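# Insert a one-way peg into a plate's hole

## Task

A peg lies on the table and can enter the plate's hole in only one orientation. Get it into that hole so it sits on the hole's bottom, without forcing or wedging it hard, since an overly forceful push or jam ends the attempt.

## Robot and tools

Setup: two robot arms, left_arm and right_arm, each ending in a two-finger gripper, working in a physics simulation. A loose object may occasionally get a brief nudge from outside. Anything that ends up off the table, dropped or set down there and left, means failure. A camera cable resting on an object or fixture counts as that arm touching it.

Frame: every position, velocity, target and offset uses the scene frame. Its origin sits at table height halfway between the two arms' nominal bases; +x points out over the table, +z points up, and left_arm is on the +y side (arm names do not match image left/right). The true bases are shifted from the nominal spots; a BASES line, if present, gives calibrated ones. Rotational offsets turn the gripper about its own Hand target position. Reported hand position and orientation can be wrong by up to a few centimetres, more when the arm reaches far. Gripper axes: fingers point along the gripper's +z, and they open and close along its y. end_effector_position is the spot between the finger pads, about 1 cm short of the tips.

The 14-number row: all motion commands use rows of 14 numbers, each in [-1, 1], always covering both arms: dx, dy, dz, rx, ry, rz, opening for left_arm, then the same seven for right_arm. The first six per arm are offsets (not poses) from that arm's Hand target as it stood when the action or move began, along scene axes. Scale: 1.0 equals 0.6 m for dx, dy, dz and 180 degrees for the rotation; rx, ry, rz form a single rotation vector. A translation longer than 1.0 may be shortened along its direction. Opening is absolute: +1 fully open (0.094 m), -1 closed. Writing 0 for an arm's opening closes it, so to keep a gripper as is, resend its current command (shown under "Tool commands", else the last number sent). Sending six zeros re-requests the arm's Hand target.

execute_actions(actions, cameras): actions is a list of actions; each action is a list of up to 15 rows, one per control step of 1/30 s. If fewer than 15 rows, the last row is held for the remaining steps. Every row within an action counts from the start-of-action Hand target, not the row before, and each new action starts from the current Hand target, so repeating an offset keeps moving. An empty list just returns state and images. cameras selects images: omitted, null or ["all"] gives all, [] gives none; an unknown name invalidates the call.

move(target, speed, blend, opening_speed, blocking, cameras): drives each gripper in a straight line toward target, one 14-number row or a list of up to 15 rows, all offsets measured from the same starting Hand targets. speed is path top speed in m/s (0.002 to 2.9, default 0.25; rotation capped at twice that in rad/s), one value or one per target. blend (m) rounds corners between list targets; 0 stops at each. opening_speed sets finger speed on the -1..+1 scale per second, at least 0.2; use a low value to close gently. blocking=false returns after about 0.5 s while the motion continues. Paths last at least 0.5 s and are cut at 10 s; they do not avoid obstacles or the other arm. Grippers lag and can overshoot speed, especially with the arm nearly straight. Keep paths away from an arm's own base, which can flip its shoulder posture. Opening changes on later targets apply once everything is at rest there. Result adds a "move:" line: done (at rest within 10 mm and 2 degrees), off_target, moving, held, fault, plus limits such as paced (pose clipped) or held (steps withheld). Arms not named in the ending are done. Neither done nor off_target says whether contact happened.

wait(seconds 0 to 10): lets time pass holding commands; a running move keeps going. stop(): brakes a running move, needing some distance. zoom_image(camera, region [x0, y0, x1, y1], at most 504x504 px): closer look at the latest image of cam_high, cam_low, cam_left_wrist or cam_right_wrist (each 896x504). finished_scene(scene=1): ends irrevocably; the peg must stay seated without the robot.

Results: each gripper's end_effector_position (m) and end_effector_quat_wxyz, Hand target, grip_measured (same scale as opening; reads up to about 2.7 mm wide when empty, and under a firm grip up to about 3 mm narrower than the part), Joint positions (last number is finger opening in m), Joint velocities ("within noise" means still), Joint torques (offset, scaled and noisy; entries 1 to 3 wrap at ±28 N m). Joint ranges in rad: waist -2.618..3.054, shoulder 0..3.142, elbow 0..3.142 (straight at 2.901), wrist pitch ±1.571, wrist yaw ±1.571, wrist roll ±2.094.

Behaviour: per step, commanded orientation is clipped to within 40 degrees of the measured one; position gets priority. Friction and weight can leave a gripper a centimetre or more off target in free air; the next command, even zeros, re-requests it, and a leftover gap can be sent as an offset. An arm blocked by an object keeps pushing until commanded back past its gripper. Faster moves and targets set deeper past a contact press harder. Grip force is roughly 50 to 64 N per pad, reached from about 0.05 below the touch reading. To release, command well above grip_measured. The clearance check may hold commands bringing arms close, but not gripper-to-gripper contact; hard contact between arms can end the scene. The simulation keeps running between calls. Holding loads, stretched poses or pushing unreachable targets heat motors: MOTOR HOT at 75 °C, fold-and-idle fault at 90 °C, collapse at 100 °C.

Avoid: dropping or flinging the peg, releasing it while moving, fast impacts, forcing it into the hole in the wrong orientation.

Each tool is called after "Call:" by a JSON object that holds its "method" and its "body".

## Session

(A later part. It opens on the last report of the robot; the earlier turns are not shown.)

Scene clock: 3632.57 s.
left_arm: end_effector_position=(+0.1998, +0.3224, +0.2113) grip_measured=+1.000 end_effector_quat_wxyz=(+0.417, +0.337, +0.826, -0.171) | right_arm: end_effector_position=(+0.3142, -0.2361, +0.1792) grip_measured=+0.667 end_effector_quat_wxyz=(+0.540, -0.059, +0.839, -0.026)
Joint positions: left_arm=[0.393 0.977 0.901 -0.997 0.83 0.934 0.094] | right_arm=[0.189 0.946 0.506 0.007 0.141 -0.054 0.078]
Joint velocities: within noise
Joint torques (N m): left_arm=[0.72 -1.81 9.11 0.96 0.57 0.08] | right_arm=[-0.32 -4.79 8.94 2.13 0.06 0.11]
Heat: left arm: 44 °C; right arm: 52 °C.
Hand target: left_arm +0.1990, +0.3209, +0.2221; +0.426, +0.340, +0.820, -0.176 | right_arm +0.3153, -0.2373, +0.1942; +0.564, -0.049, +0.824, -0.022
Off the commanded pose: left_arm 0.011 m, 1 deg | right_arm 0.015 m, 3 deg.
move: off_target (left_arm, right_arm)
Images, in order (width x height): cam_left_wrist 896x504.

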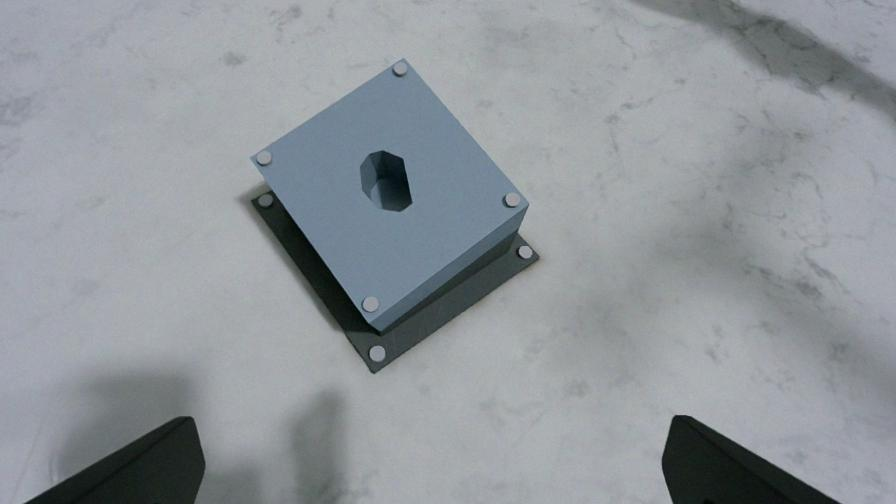

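Call:
{"method": "zoom_image", "body": {"camera": "cam_left_wrist", "region": [365, 185, 415, 220]}}

Call:
{"method": "zoom_image", "body": {"camera": "cam_left_wrist", "region": [345, 135, 431, 221]}}

Scaled by 10.080 from the camera's 896x504 image, which has a finer 1280x720 frame.

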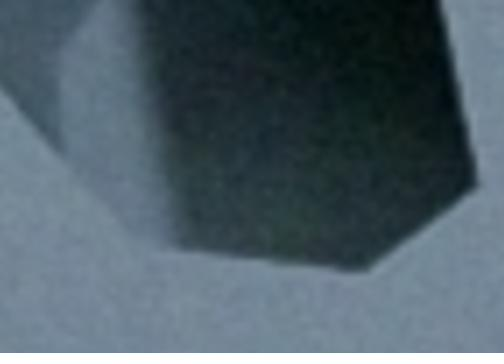

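Scaled by 5.860 from the camera's 896x504 image, which has a finer 1280x720 frame.

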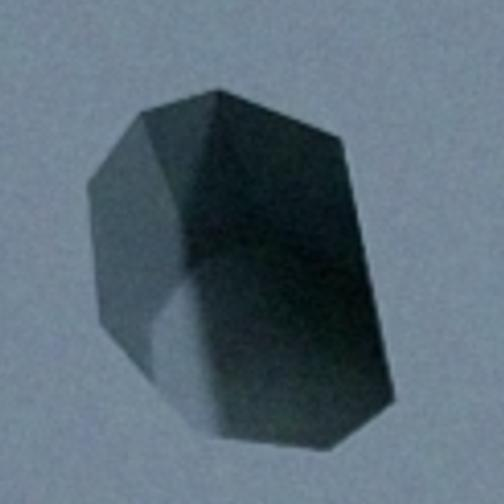

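Call:
{"method": "move", "body": {"target": [[0,0,0,0,0,0,1.0,-0.0255,0.5288,0.0763,0,0,0.25,0.4],[0,0,0,0,0,0,1.0,-0.0305,0.8388,0.0597,0,0,0.45,0.4],[0,0,0,0,0,0,1.0,-0.0088,0.8127,0.0098,0,0,0.45,0.4],[0,0,0,0,0,0,1.0,0.0030,0.7968,-0.0813,0,0,0.45,0.4]], "speed": [0.3,0.3,0.08,0.05], "cameras": ["cam_left_wrist","cam_low"]}}

Call:
{"method": "zoom_image", "body": {"camera": "cam_left_wrist", "region": [365, 185, 415, 220]}}

Call:
{"method": "move", "body": {"target": [0,0,0,0,0,0,1.0,0.0013,-0.0017,-0.0098,0,0,0,0.4], "speed": 0.03, "cameras": ["cam_left_wrist","cam_low"]}}

Call:
{"method": "zoom_image", "body": {"camera": "cam_left_wrist", "region": [365, 185, 415, 220]}}

Scene clock: 3706.73 s.
left_arm: end_effector_position=(+0.1998, +0.3224, +0.2113) grip_measured=+1.000 end_effector_quat_wxyz=(+0.417, +0.337, +0.826, -0.171) | right_arm: end_effector_position=(+0.3143, +0.2372, +0.1495) grip_measured=+0.667 end_effector_quat_wxyz=(-0.433, +0.570, -0.608, -0.342)
Joint positions: left_arm=[0.393 0.977 0.901 -0.997 0.83 0.934 0.094] | right_arm=[0.849 2.16 1.566 0.123 -0.533 -0.337 0.078]
Joint velocities: within noise
Joint torques (N m): left_arm=[0.76 -1.8 9.1 0.96 0.57 0.08] | right_arm=[-0.46 -10.89 8.57 2.23 -0.43 -0.09]
Heat: left arm: 44 °C; right arm: 52 °C.
Hand target: left_arm +0.1990, +0.3209, +0.2221; +0.426, +0.340, +0.820, -0.176 | right_arm +0.3171, +0.2408, +0.1456; -0.443, +0.573, -0.594, -0.349
Off the commanded pose: left_arm 0.011 m, 1 deg | right_arm 0.006 m, 2 deg.
move: off_target (left_arm)
Images, in order (width x height): cam_low 896x504, cam_left_wrist 896x504.

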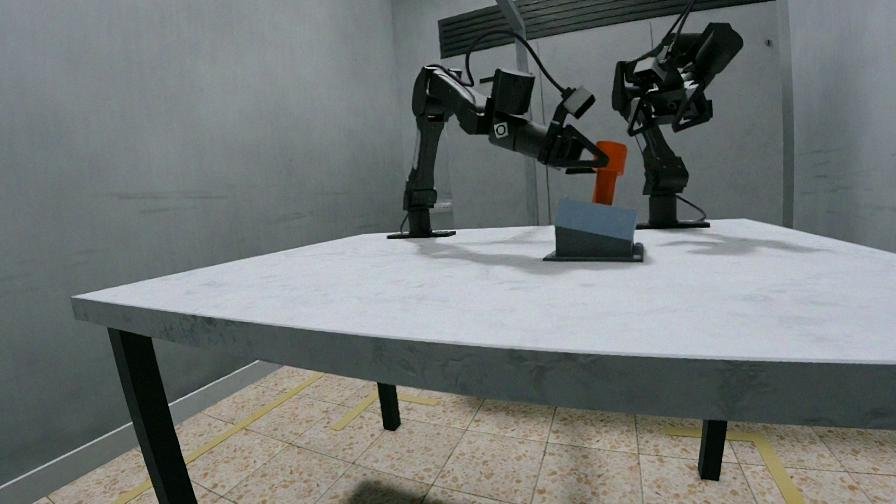

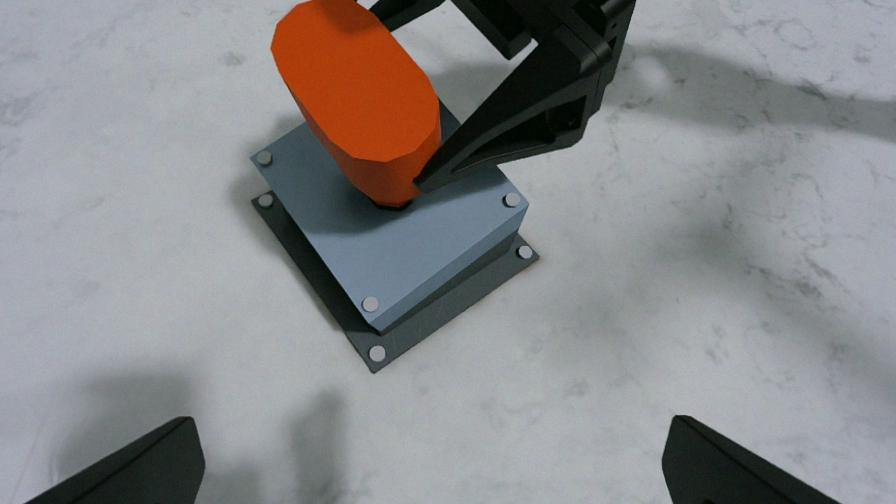

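Scaled by 10.080 from the camera's 896x504 image, which has a finer 1280x720 frame.

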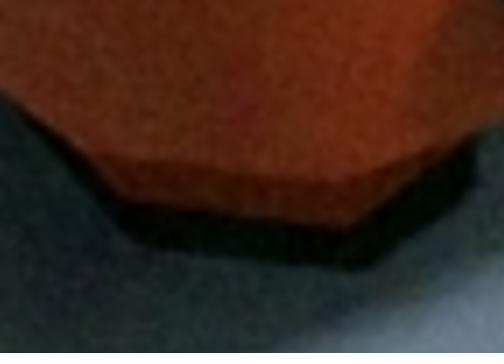

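Scene clock: 3707.60 s.
left_arm: end_effector_position=(+0.1998, +0.3224, +0.2113) grip_measured=+1.000 end_effector_quat_wxyz=(+0.417, +0.337, +0.826, -0.171) | right_arm: end_effector_position=(+0.3139, +0.2375, +0.1461) grip_measured=+0.667 end_effector_quat_wxyz=(-0.435, +0.571, -0.606, -0.343)
Joint positions: left_arm=[0.393 0.977 0.901 -0.997 0.83 0.934 0.094] | right_arm=[0.849 2.165 1.556 0.143 -0.536 -0.338 0.078]
Joint velocities: within noise
Joint torques (N m): left_arm=[0.73 -1.8 9.1 0.95 0.57 0.08] | right_arm=[-0.66 -10.69 8.32 2.24 -0.42 -0.09]
Heat: left arm: 44 °C; right arm: 52 °C.
Hand target: left_arm +0.1990, +0.3209, +0.2221; +0.426, +0.340, +0.820, -0.176 | right_arm +0.3178, +0.2399, +0.1397; -0.443, +0.573, -0.594, -0.349
Off the commanded pose: left_arm 0.011 m, 1 deg | right_arm 0.008 m, 2 deg.
move: off_target (left_arm)
Images, in order (width x height): cam_low 896x504, cam_left_wrist 896x504.

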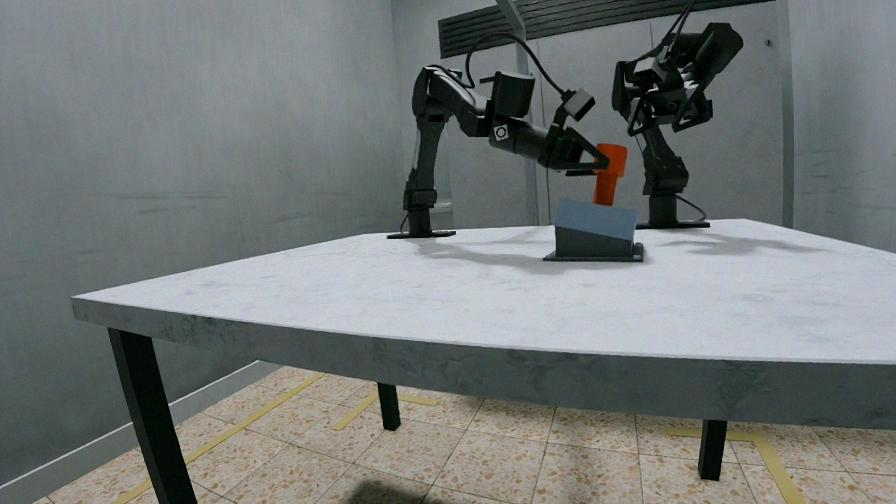

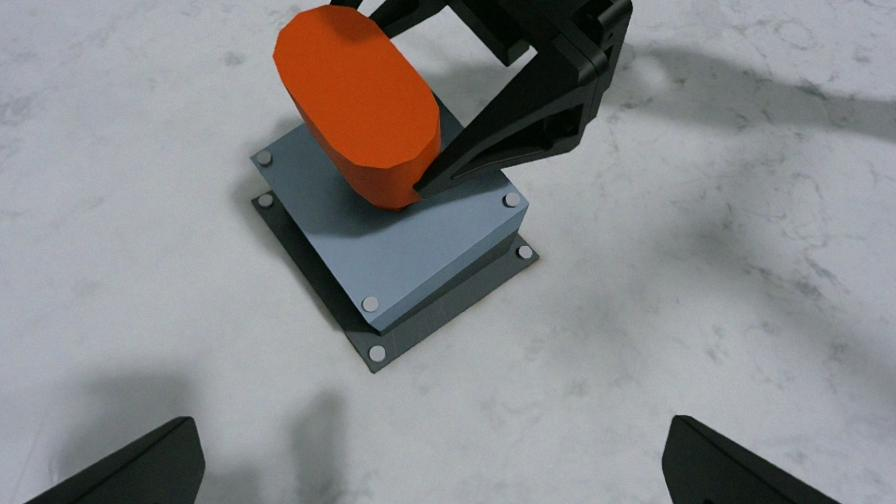

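Scaled by 10.080 from the camera's 896x504 image, which has a finer 1280x720 frame.

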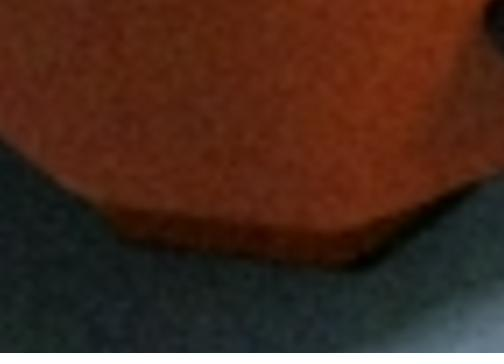

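Call:
{"method": "move", "body": {"target": [[0,0,0,0,0,0,1.0,0,0,0.1588,0,0,0,0.4],[0,0,0,0,0,0,1.0,-0.0297,-0.2665,0.1672,0,0,-0.2,0.4],[0,0,0,0,0,0,1.0,-0.0347,0.0435,0.1505,0,0,0,0.4],[0,0,0,0,0,0,1.0,-0.0118,0.0158,0.1010,0,0,0,0.4],[0,0,0,0,0,0,1.0,0.0,0.0,0.0102,0,0,0,0.4]], "speed": [0.15,0.3,0.3,0.08,0.05], "cameras": ["cam_left_wrist"]}}

Call:
{"method": "zoom_image", "body": {"camera": "cam_left_wrist", "region": [365, 185, 415, 220]}}

Call:
{"method": "move", "body": {"target": [0,0,0,0,0,0,1.0,0.0013,-0.0017,-0.0098,0,0,0,0.4], "speed": 0.03, "cameras": ["cam_left_wrist"]}}

Call:
{"method": "zoom_image", "body": {"camera": "cam_left_wrist", "region": [365, 185, 415, 220]}}

Call:
{"method": "move", "body": {"target": [0,0,0,0,0,0,1.0,0.0013,-0.0017,-0.0098,0,0,0,0.4], "speed": 0.03, "cameras": ["cam_left_wrist","cam_low"]}}

Call:
{"method": "zoom_image", "body": {"camera": "cam_left_wrist", "region": [365, 185, 415, 220]}}

Scene clock: 3795.83 s.
left_arm: end_effector_position=(+0.1998, +0.3224, +0.2113) grip_measured=+1.000 end_effector_quat_wxyz=(+0.417, +0.337, +0.826, -0.171) | right_arm: end_effector_position=(+0.3151, +0.2362, +0.1498) grip_measured=+0.667 end_effector_quat_wxyz=(-0.433, +0.570, -0.608, -0.342)
Joint positions: left_arm=[0.393 0.977 0.901 -0.997 0.83 0.934 0.094] | right_arm=[0.846 2.158 1.566 0.122 -0.535 -0.339 0.078]
Joint velocities: within noise
Joint torques (N m): left_arm=[0.72 -1.83 9.1 0.95 0.56 0.08] | right_arm=[-0.47 -10.86 8.55 2.23 -0.42 -0.09]
Heat: left arm: 44 °C; right arm: 54 °C.
Hand target: left_arm +0.1990, +0.3209, +0.2221; +0.426, +0.340, +0.820, -0.176 | right_arm +0.3179, +0.2398, +0.1458; -0.443, +0.573, -0.594, -0.349
Off the commanded pose: left_arm 0.011 m, 1 deg | right_arm 0.006 m, 2 deg.
move: off_target (left_arm)
Images, in order (width x height): cam_left_wrist 896x504.

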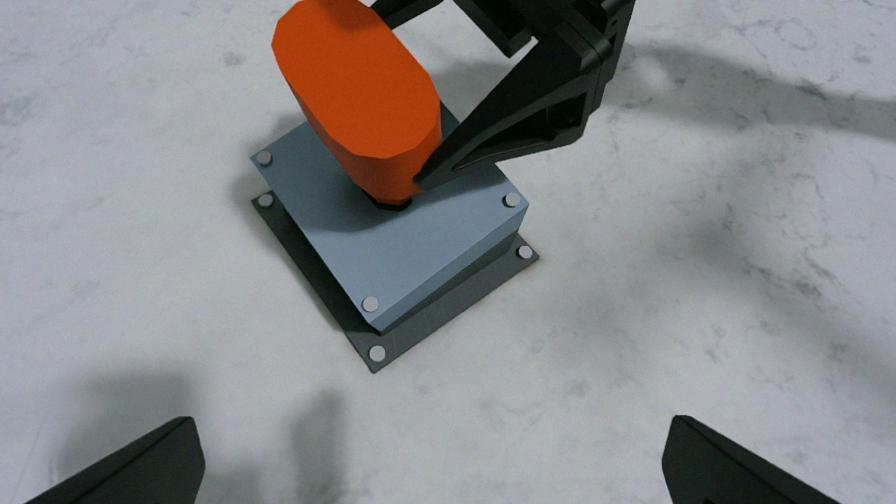

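Scaled by 10.080 from the camera's 896x504 image, which has a finer 1280x720 frame.

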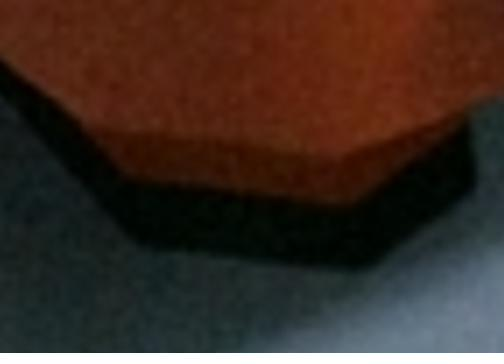

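Scene clock: 3796.70 s.
left_arm: end_effector_position=(+0.1998, +0.3224, +0.2113) grip_measured=+1.000 end_effector_quat_wxyz=(+0.417, +0.337, +0.826, -0.171) | right_arm: end_effector_position=(+0.3147, +0.2365, +0.1463) grip_measured=+0.667 end_effector_quat_wxyz=(-0.435, +0.571, -0.606, -0.343)
Joint positions: left_arm=[0.393 0.977 0.901 -0.997 0.83 0.934 0.094] | right_arm=[0.846 2.164 1.555 0.142 -0.538 -0.34 0.078]
Joint velocities: within noise
Joint torques (N m): left_arm=[0.75 -1.81 9.1 0.95 0.57 0.09] | right_arm=[-0.68 -10.67 8.31 2.25 -0.42 -0.09]
Heat: left arm: 44 °C; right arm: 54 °C.
Hand target: left_arm +0.1990, +0.3209, +0.2221; +0.426, +0.340, +0.820, -0.176 | right_arm +0.3185, +0.2388, +0.1397; -0.443, +0.573, -0.594, -0.349
Off the commanded pose: left_arm 0.011 m, 1 deg | right_arm 0.008 m, 2 deg.
move: off_target (left_arm)
Images, in order (width x height): cam_left_wrist 896x504.

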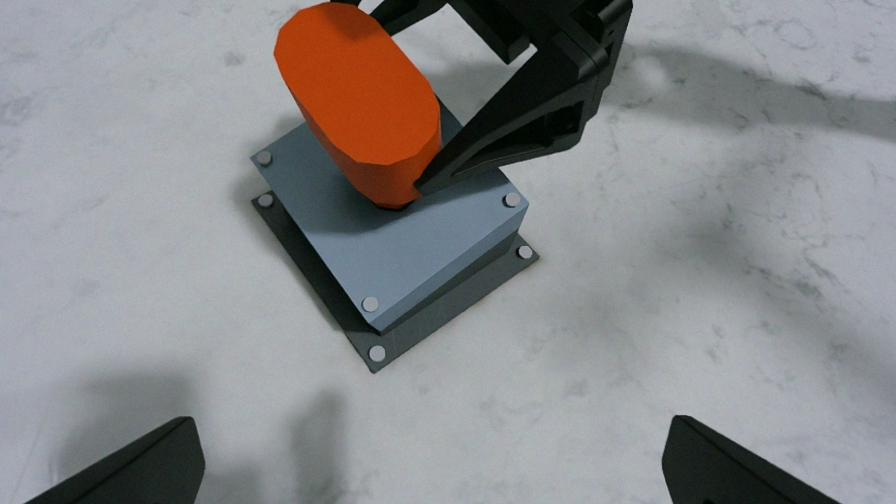

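Scaled by 10.080 from the camera's 896x504 image, which has a finer 1280x720 frame.

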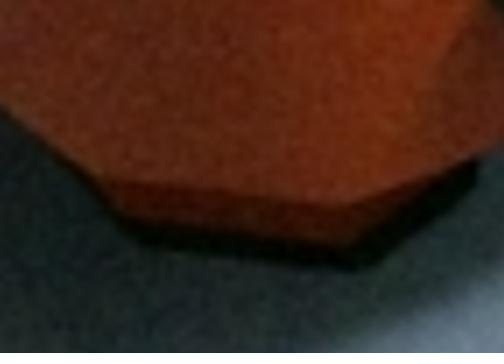

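Scene clock: 3797.63 s.
left_arm: end_effector_position=(+0.1998, +0.3224, +0.2113) grip_measured=+1.000 end_effector_quat_wxyz=(+0.417, +0.337, +0.826, -0.171) | right_arm: end_effector_position=(+0.3151, +0.2370, +0.1457) grip_measured=+0.667 end_effector_quat_wxyz=(-0.441, +0.571, -0.600, -0.347)
Joint positions: left_arm=[0.393 0.977 0.901 -0.997 0.83 0.934 0.094] | right_arm=[0.844 2.168 1.545 0.173 -0.548 -0.341 0.078]
Joint velocities: within noise
Joint torques (N m): left_arm=[0.72 -1.85 9.11 0.95 0.57 0.07] | right_arm=[-0.73 -10.39 8.12 2.13 -0.34 -0.09]
Heat: left arm: 44 °C; right arm: 54 °C.
Hand target: left_arm +0.1990, +0.3209, +0.2221; +0.426, +0.340, +0.820, -0.176 | right_arm +0.3194, +0.2377, +0.1339; -0.443, +0.573, -0.595, -0.349
Off the commanded pose: left_arm 0.011 m, 1 deg | right_arm 0.013 m, 1 deg.
move: off_target (left_arm, right_arm)
Images, in order (width x height): cam_low 896x504, cam_left_wrist 896x504.

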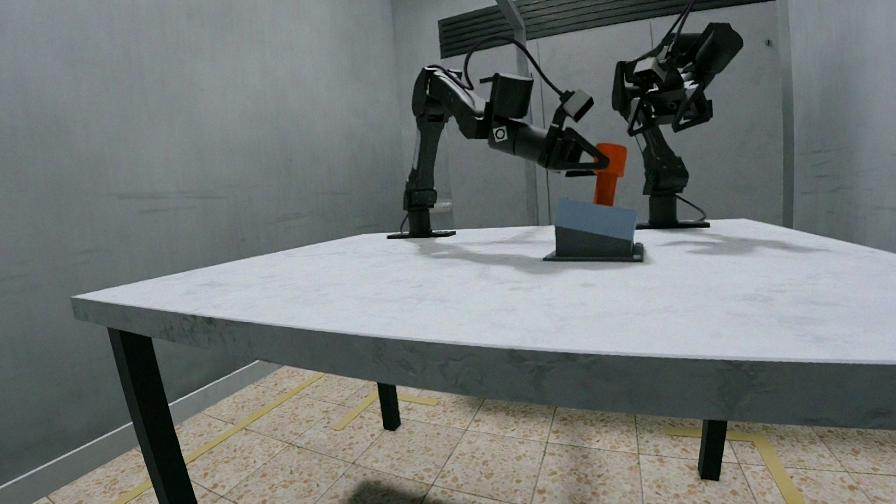

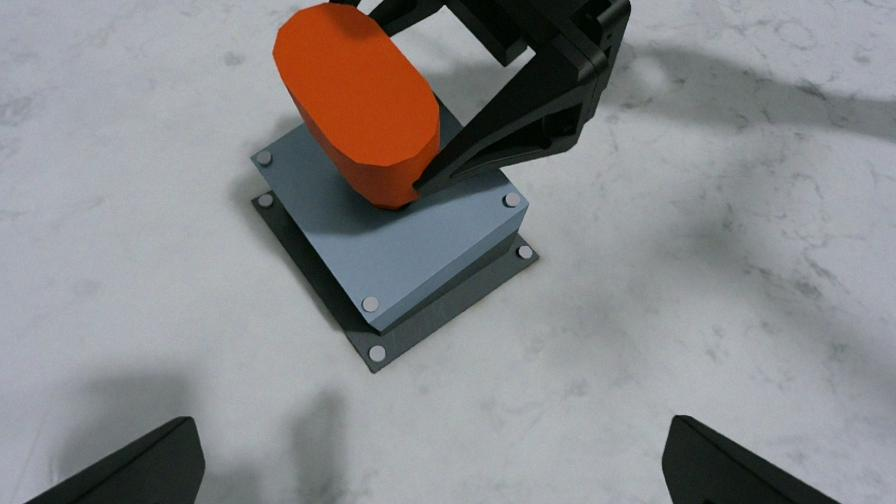

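Scaled by 10.080 from the camera's 896x504 image, which has a finer 1280x720 frame.

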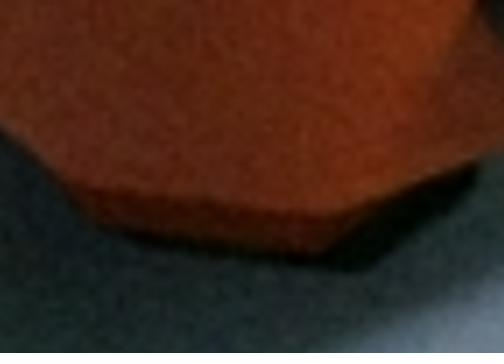

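Call:
{"method": "move", "body": {"target": [[0,0,0,0,0,0,1.0,0,0,0.1685,0,0,0,0.4],[0,0,0,0,0,0,1.0,-0.0323,-0.2628,0.1768,0,0,-0.2,0.4],[0,0,0,0,0,0,1.0,-0.0373,0.0472,0.1602,0,0,0,0.4],[0,0,0,0,0,0,1.0,-0.0156,0.0190,0.1107,0,0,0,0.4],[0,0,0,0,0,0,1.0,-0.0036,0.0030,0.0198,0,0,0,0.4]], "speed": [0.15,0.3,0.3,0.08,0.05], "cameras": ["cam_left_wrist"]}}

Call:
{"method": "move", "body": {"target": [0,0,0,0,0,0,1.0,0.0013,-0.0017,-0.0098,0,0,0,0.4], "speed": 0.03, "cameras": ["cam_left_wrist"]}}

Call:
{"method": "zoom_image", "body": {"camera": "cam_left_wrist", "region": [365, 185, 415, 220]}}

Call:
{"method": "move", "body": {"target": [0,0,0,0,0,0,1.0,0.0013,-0.0017,-0.0098,0,0,0,0.4], "speed": 0.03, "cameras": ["cam_left_wrist","cam_low"]}}

Call:
{"method": "zoom_image", "body": {"camera": "cam_left_wrist", "region": [365, 185, 415, 220]}}

Scene clock: 3885.50 s.
left_arm: end_effector_position=(+0.1998, +0.3224, +0.2113) grip_measured=+1.000 end_effector_quat_wxyz=(+0.417, +0.337, +0.826, -0.171) | right_arm: end_effector_position=(+0.3143, +0.2360, +0.1498) grip_measured=+0.667 end_effector_quat_wxyz=(-0.433, +0.570, -0.608, -0.342)
Joint positions: left_arm=[0.393 0.977 0.901 -0.997 0.83 0.934 0.094] | right_arm=[0.847 2.156 1.562 0.123 -0.535 -0.338 0.078]
Joint velocities: within noise
Joint torques (N m): left_arm=[0.73 -1.83 9.1 0.95 0.57 0.08] | right_arm=[-0.46 -10.86 8.55 2.25 -0.42 -0.08]
Heat: left arm: 44 °C; right arm: 57 °C.
Hand target: left_arm +0.1990, +0.3209, +0.2221; +0.426, +0.340, +0.820, -0.176 | right_arm +0.3171, +0.2396, +0.1460; -0.443, +0.573, -0.594, -0.349
Off the commanded pose: left_arm 0.011 m, 1 deg | right_arm 0.006 m, 2 deg.
move: off_target (left_arm)
Images, in order (width x height): cam_left_wrist 896x504.

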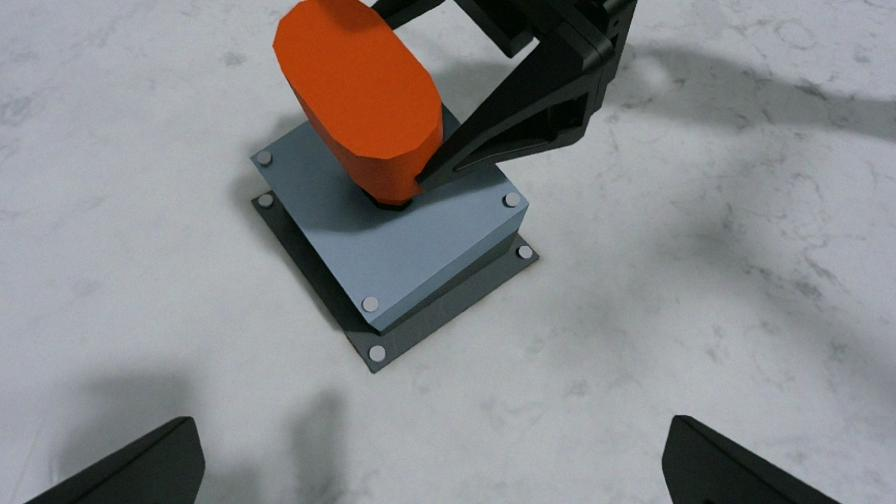

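Scene clock: 3886.37 s.
left_arm: end_effector_position=(+0.1998, +0.3224, +0.2113) grip_measured=+1.000 end_effector_quat_wxyz=(+0.417, +0.337, +0.826, -0.171) | right_arm: end_effector_position=(+0.3141, +0.2361, +0.1463) grip_measured=+0.667 end_effector_quat_wxyz=(-0.435, +0.571, -0.606, -0.343)
Joint positions: left_arm=[0.393 0.977 0.901 -0.997 0.83 0.934 0.094] | right_arm=[0.847 2.161 1.552 0.143 -0.538 -0.339 0.078]
Joint velocities: within noise
Joint torques (N m): left_arm=[0.73 -1.81 9.13 0.96 0.56 0.07] | right_arm=[-0.68 -10.65 8.31 2.26 -0.42 -0.09]
Heat: left arm: 44 °C; right arm: 57 °C.
Hand target: left_arm +0.1990, +0.3209, +0.2221; +0.426, +0.340, +0.820, -0.176 | right_arm +0.3180, +0.2385, +0.1399; -0.443, +0.573, -0.594, -0.349
Off the commanded pose: left_arm 0.011 m, 1 deg | right_arm 0.008 m, 2 deg.
move: off_target (left_arm)
Images, in order (width x height): cam_left_wrist 896x504.

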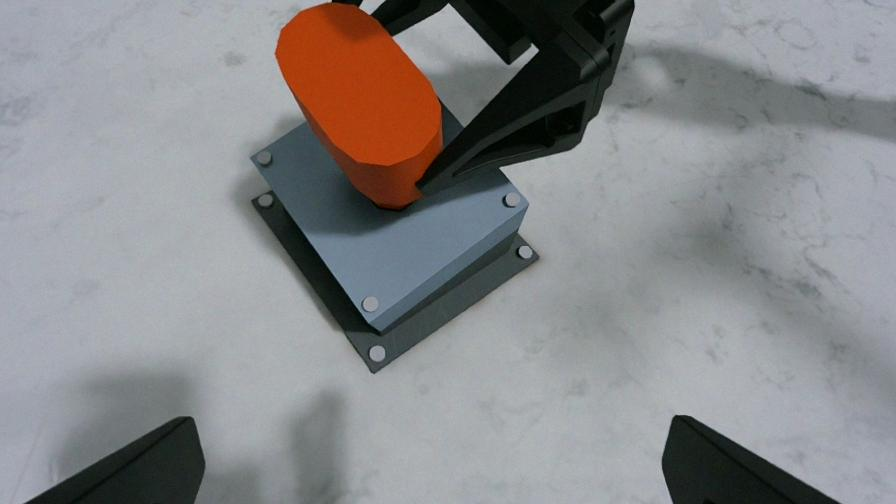

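Scaled by 10.080 from the camera's 896x504 image, which has a finer 1280x720 frame.

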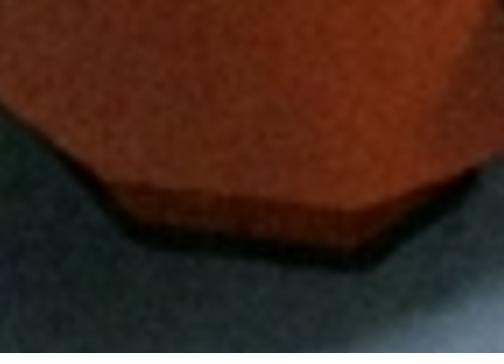

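Scene clock: 3887.30 s.
left_arm: end_effector_position=(+0.1998, +0.3224, +0.2113) grip_measured=+1.000 end_effector_quat_wxyz=(+0.417, +0.337, +0.826, -0.171) | right_arm: end_effector_position=(+0.3144, +0.2368, +0.1459) grip_measured=+0.667 end_effector_quat_wxyz=(-0.441, +0.571, -0.600, -0.347)
Joint positions: left_arm=[0.393 0.977 0.901 -0.997 0.83 0.934 0.094] | right_arm=[0.845 2.166 1.542 0.174 -0.548 -0.341 0.078]
Joint velocities: within noise
Joint torques (N m): left_arm=[0.75 -1.81 9.1 0.95 0.57 0.08] | right_arm=[-0.73 -10.39 8.1 2.13 -0.33 -0.09]
Heat: left arm: 44 °C; right arm: 57 °C.
Hand target: left_arm +0.1990, +0.3209, +0.2221; +0.426, +0.340, +0.820, -0.176 | right_arm +0.3187, +0.2376, +0.1342; -0.443, +0.573, -0.594, -0.349
Off the commanded pose: left_arm 0.011 m, 1 deg | right_arm 0.013 m, 1 deg.
move: off_target (left_arm, right_arm)
Images, in order (width x height): cam_low 896x504, cam_left_wrist 896x504.

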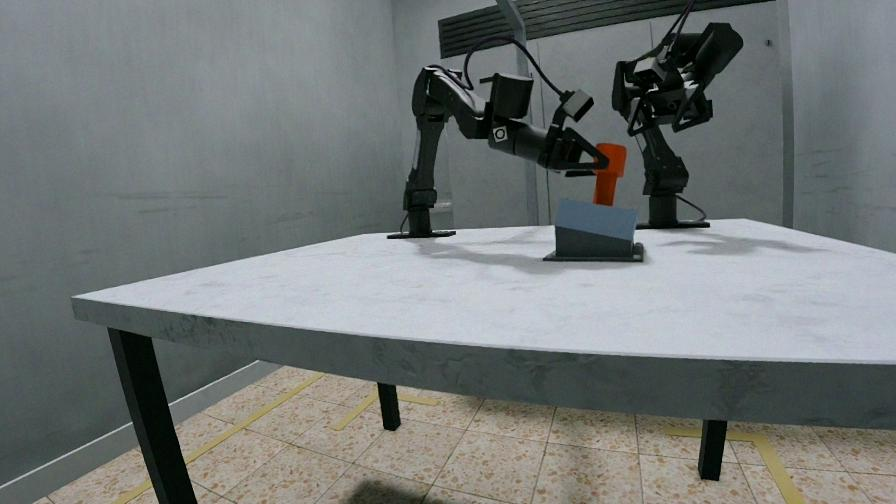

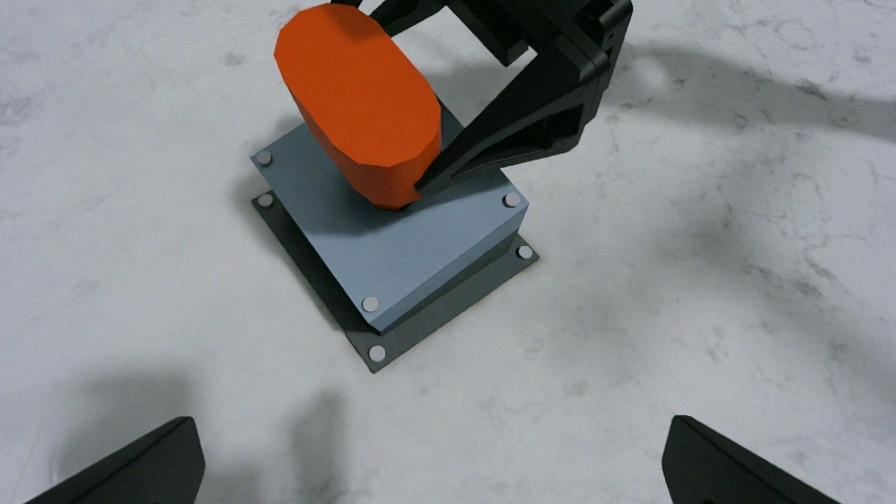

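Scaled by 10.080 from the camera's 896x504 image, which has a finer 1280x720 frame.

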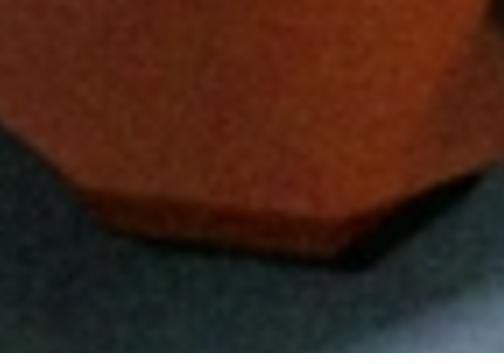

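Call:
{"method": "move", "body": {"target": [[0,0,0,0,0,0,1.0,0,0,0.1680,0,0,0,0.4],[0,0,0,0,0,0,1.0,-0.0312,-0.2627,0.1763,0,0,-0.2,0.4],[0,0,0,0,0,0,1.0,-0.0362,0.0473,0.1597,0,0,0,0.4],[0,0,0,0,0,0,1.0,-0.01505,0.01942,0.1100,0,0,0,0.4],[0,0,0,0,0,0,1.0,-0.00305,0.00342,0.01917,0,0,0,0.4]], "speed": [0.15,0.3,0.3,0.08,0.05], "cameras": ["cam_left_wrist","cam_right_wrist"]}}

Call:
{"method": "zoom_image", "body": {"camera": "cam_left_wrist", "region": [365, 185, 415, 220]}}

Call:
{"method": "move", "body": {"target": [0,0,0,0,0,0,1.0,0.0013,-0.0017,-0.0098,0,0,0,0.4], "speed": 0.03, "cameras": ["cam_left_wrist"]}}

Call:
{"method": "zoom_image", "body": {"camera": "cam_left_wrist", "region": [365, 185, 415, 220]}}

Call:
{"method": "move", "body": {"target": [0,0,0,0,0,0,1.0,0.0006,-0.0008,-0.0049,0,0,0,0.4], "speed": 0.03, "cameras": ["cam_left_wrist"]}}

Call:
{"method": "zoom_image", "body": {"camera": "cam_left_wrist", "region": [365, 185, 415, 220]}}

Call:
{"method": "move", "body": {"target": [0,0,0,0,0,0,1.0,0.0006,-0.0008,-0.0049,0,0,0,0.4], "speed": 0.03, "cameras": ["cam_left_wrist","cam_low","cam_right_wrist"]}}

Call:
{"method": "zoom_image", "body": {"camera": "cam_left_wrist", "region": [365, 185, 415, 220]}}

Scene clock: 3973.23 s.
left_arm: end_effector_position=(+0.1998, +0.3224, +0.2113) grip_measured=+1.000 end_effector_quat_wxyz=(+0.417, +0.337, +0.826, -0.171) | right_arm: end_effector_position=(+0.3141, +0.2360, +0.1497) grip_measured=+0.667 end_effector_quat_wxyz=(-0.433, +0.570, -0.608, -0.342)
Joint positions: left_arm=[0.393 0.977 0.901 -0.997 0.83 0.934 0.094] | right_arm=[0.847 2.156 1.561 0.124 -0.535 -0.338 0.078]
Joint velocities: within noise
Joint torques (N m): left_arm=[0.75 -1.81 9.14 0.96 0.56 0.08] | right_arm=[-0.47 -10.84 8.54 2.23 -0.42 -0.09]
Heat: left arm: 44 °C; right arm: 52 °C.
Hand target: left_arm +0.1990, +0.3209, +0.2221; +0.426, +0.340, +0.820, -0.176 | right_arm +0.3169, +0.2396, +0.1457; -0.443, +0.573, -0.594, -0.349
Off the commanded pose: left_arm 0.011 m, 1 deg | right_arm 0.006 m, 2 deg.
move: off_target (left_arm)
Images, in order (width x height): cam_left_wrist 896x504, cam_right_wrist 896x504.

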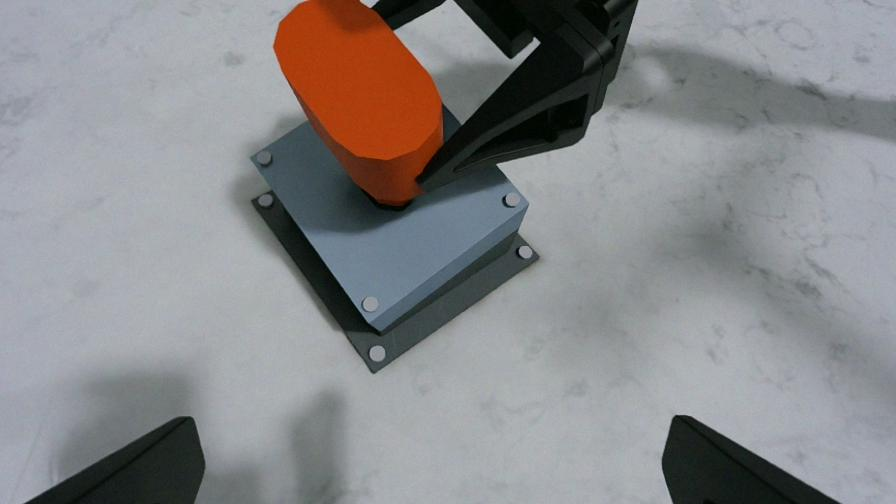

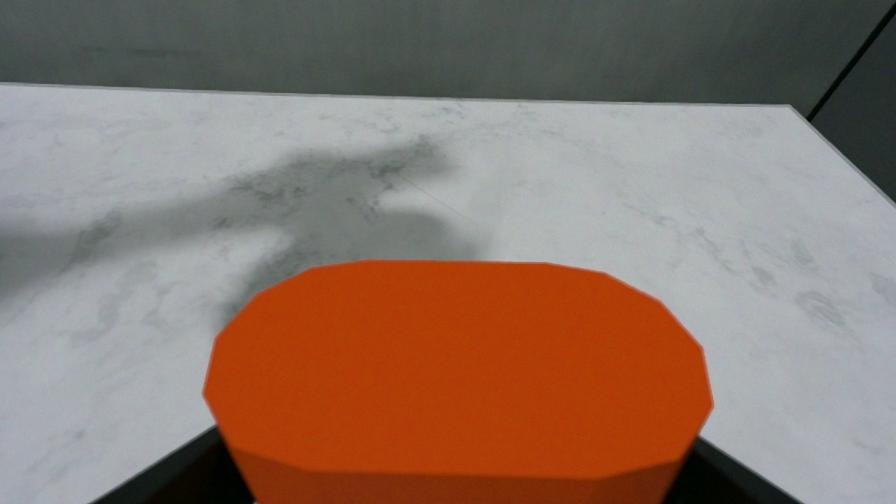

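Scaled by 10.080 from the camera's 896x504 image, which has a finer 1280x720 frame.

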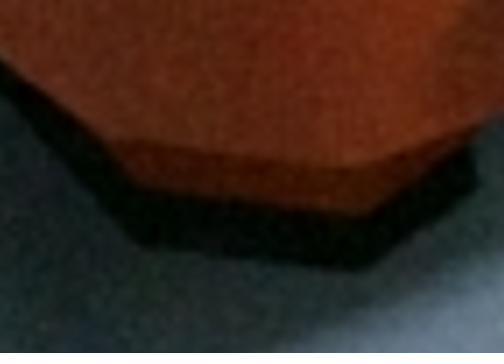

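Scene clock: 3974.07 s.
left_arm: end_effector_position=(+0.1998, +0.3224, +0.2113) grip_measured=+1.000 end_effector_quat_wxyz=(+0.417, +0.337, +0.826, -0.171) | right_arm: end_effector_position=(+0.3138, +0.2363, +0.1463) grip_measured=+0.667 end_effector_quat_wxyz=(-0.435, +0.571, -0.606, -0.343)
Joint positions: left_arm=[0.393 0.977 0.901 -0.997 0.83 0.934 0.094] | right_arm=[0.847 2.161 1.551 0.144 -0.538 -0.339 0.078]
Joint velocities: within noise
Joint torques (N m): left_arm=[0.72 -1.8 9.09 0.95 0.57 0.07] | right_arm=[-0.68 -10.65 8.31 2.26 -0.42 -0.09]
Heat: left arm: 44 °C; right arm: 52 °C.
Hand target: left_arm +0.1990, +0.3209, +0.2221; +0.426, +0.340, +0.820, -0.176 | right_arm +0.3177, +0.2386, +0.1398; -0.443, +0.573, -0.594, -0.349
Off the commanded pose: left_arm 0.011 m, 1 deg | right_arm 0.008 m, 2 deg.
move: off_target (left_arm)
Images, in order (width x height): cam_left_wrist 896x504.

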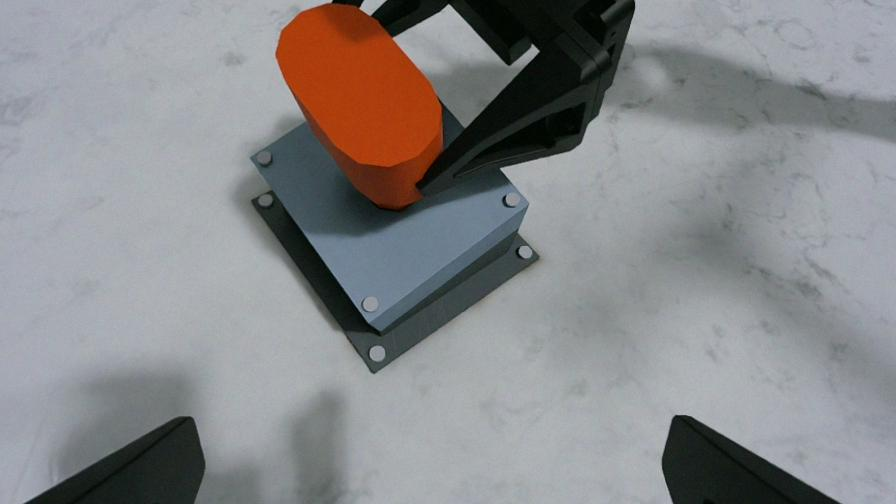

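Scaled by 10.080 from the camera's 896x504 image, which has a finer 1280x720 frame.

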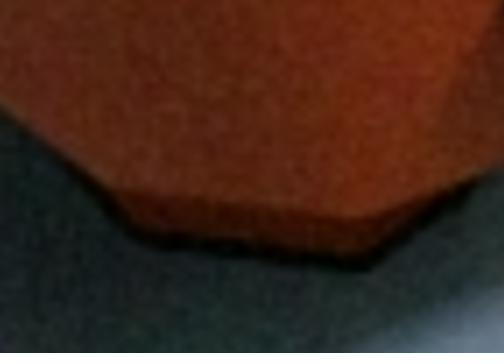

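Scene clock: 3974.80 s.
left_arm: end_effector_position=(+0.1998, +0.3224, +0.2113) grip_measured=+1.000 end_effector_quat_wxyz=(+0.417, +0.337, +0.826, -0.171) | right_arm: end_effector_position=(+0.3140, +0.2360, +0.1462) grip_measured=+0.667 end_effector_quat_wxyz=(-0.437, +0.571, -0.604, -0.344)
Joint positions: left_arm=[0.393 0.977 0.901 -0.997 0.83 0.934 0.094] | right_arm=[0.846 2.161 1.544 0.157 -0.541 -0.34 0.078]
Joint velocities: within noise
Joint torques (N m): left_arm=[0.72 -1.8 9.11 0.96 0.56 0.07] | right_arm=[-0.68 -10.32 8.25 2.21 -0.39 -0.09]
Heat: left arm: 44 °C; right arm: 52 °C.
Hand target: left_arm +0.1990, +0.3209, +0.2221; +0.426, +0.340, +0.820, -0.176 | right_arm +0.3180, +0.2381, +0.1367; -0.443, +0.573, -0.594, -0.349
Off the commanded pose: left_arm 0.011 m, 1 deg | right_arm 0.010 m, 1 deg.
move: off_target (left_arm)
Images, in order (width x height): cam_left_wrist 896x504.

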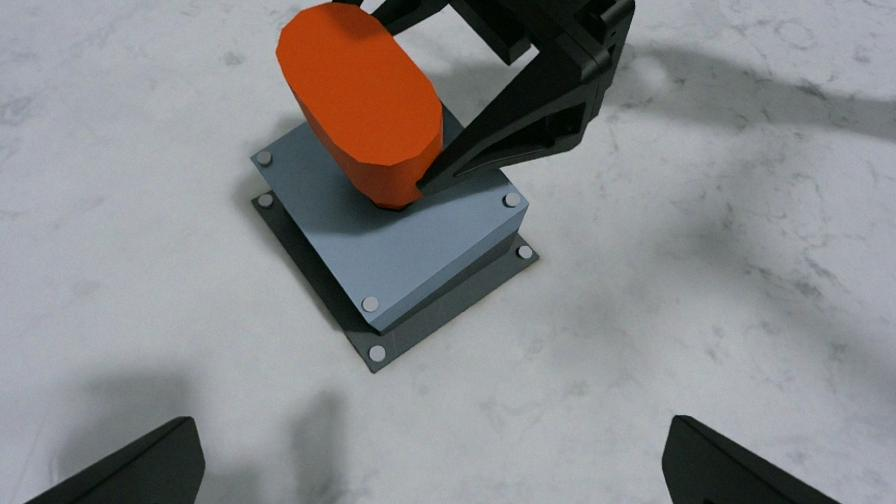

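Scaled by 10.080 from the camera's 896x504 image, which has a finer 1280x720 frame.

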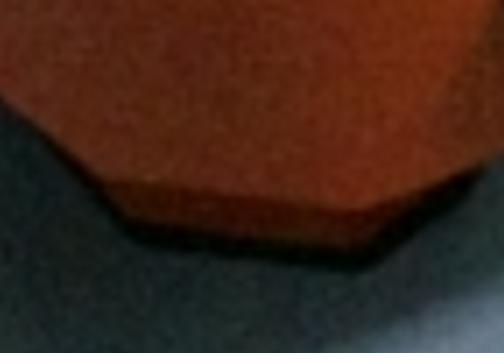

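Scene clock: 3975.63 s.
left_arm: end_effector_position=(+0.1998, +0.3224, +0.2113) grip_measured=+1.000 end_effector_quat_wxyz=(+0.417, +0.337, +0.826, -0.171) | right_arm: end_effector_position=(+0.3141, +0.2369, +0.1457) grip_measured=+0.667 end_effector_quat_wxyz=(-0.441, +0.571, -0.600, -0.346)
Joint positions: left_arm=[0.393 0.977 0.901 -0.997 0.83 0.934 0.094] | right_arm=[0.845 2.166 1.54 0.177 -0.546 -0.34 0.078]
Joint velocities: within noise
Joint torques (N m): left_arm=[0.72 -1.81 9.09 0.95 0.56 0.08] | right_arm=[-0.76 -10.36 8.12 2.12 -0.35 -0.09]
Heat: left arm: 44 °C; right arm: 52 °C.
Hand target: left_arm +0.1990, +0.3209, +0.2221; +0.426, +0.340, +0.820, -0.176 | right_arm +0.3185, +0.2376, +0.1339; -0.443, +0.573, -0.594, -0.349
Off the commanded pose: left_arm 0.011 m, 1 deg | right_arm 0.013 m, 1 deg.
move: off_target (left_arm, right_arm)
Images, in order (width x height): cam_low 896x504, cam_left_wrist 896x504, cam_right_wrist 896x504.

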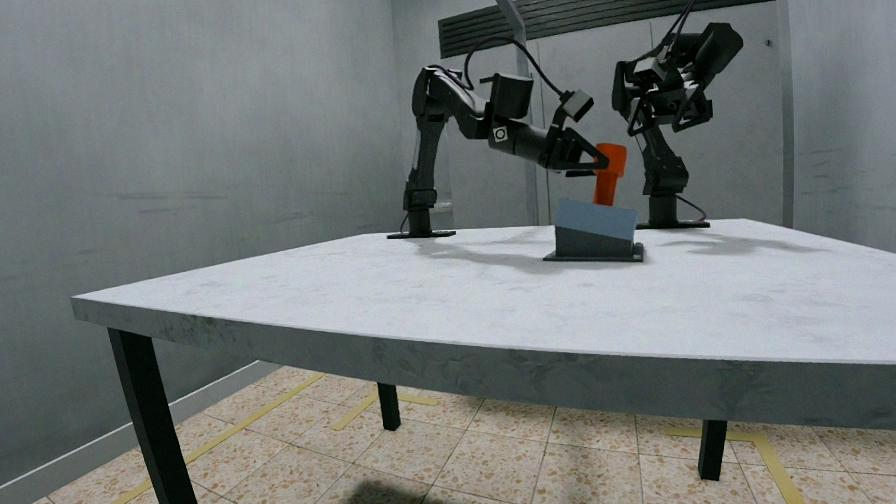

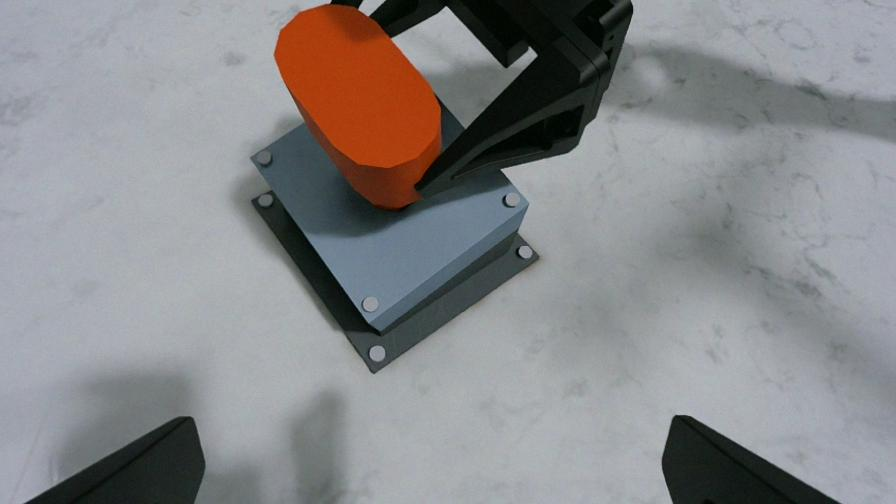

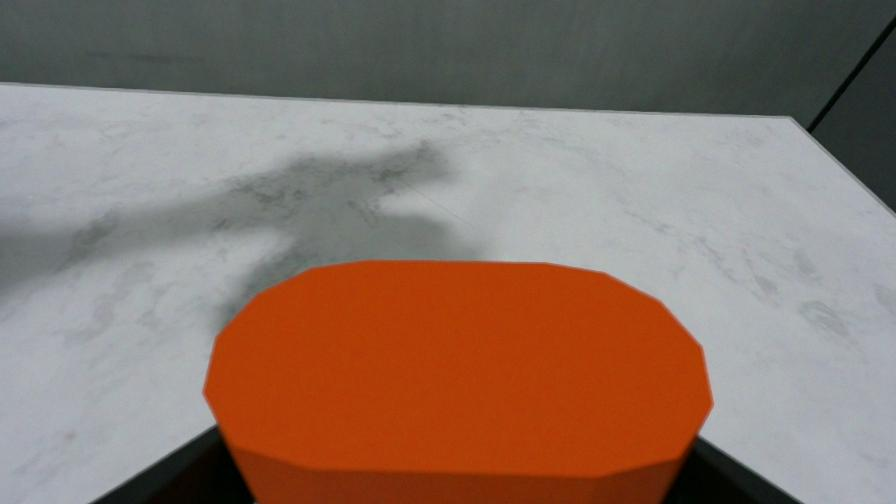

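Scaled by 10.080 from the camera's 896x504 image, which has a finer 1280x720 frame.

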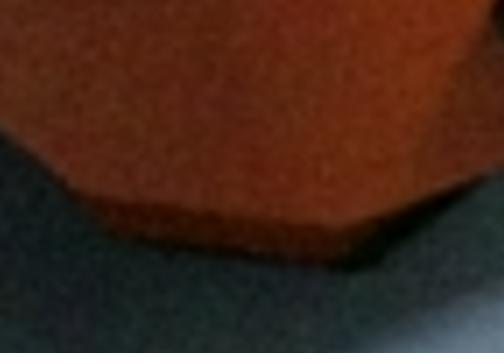

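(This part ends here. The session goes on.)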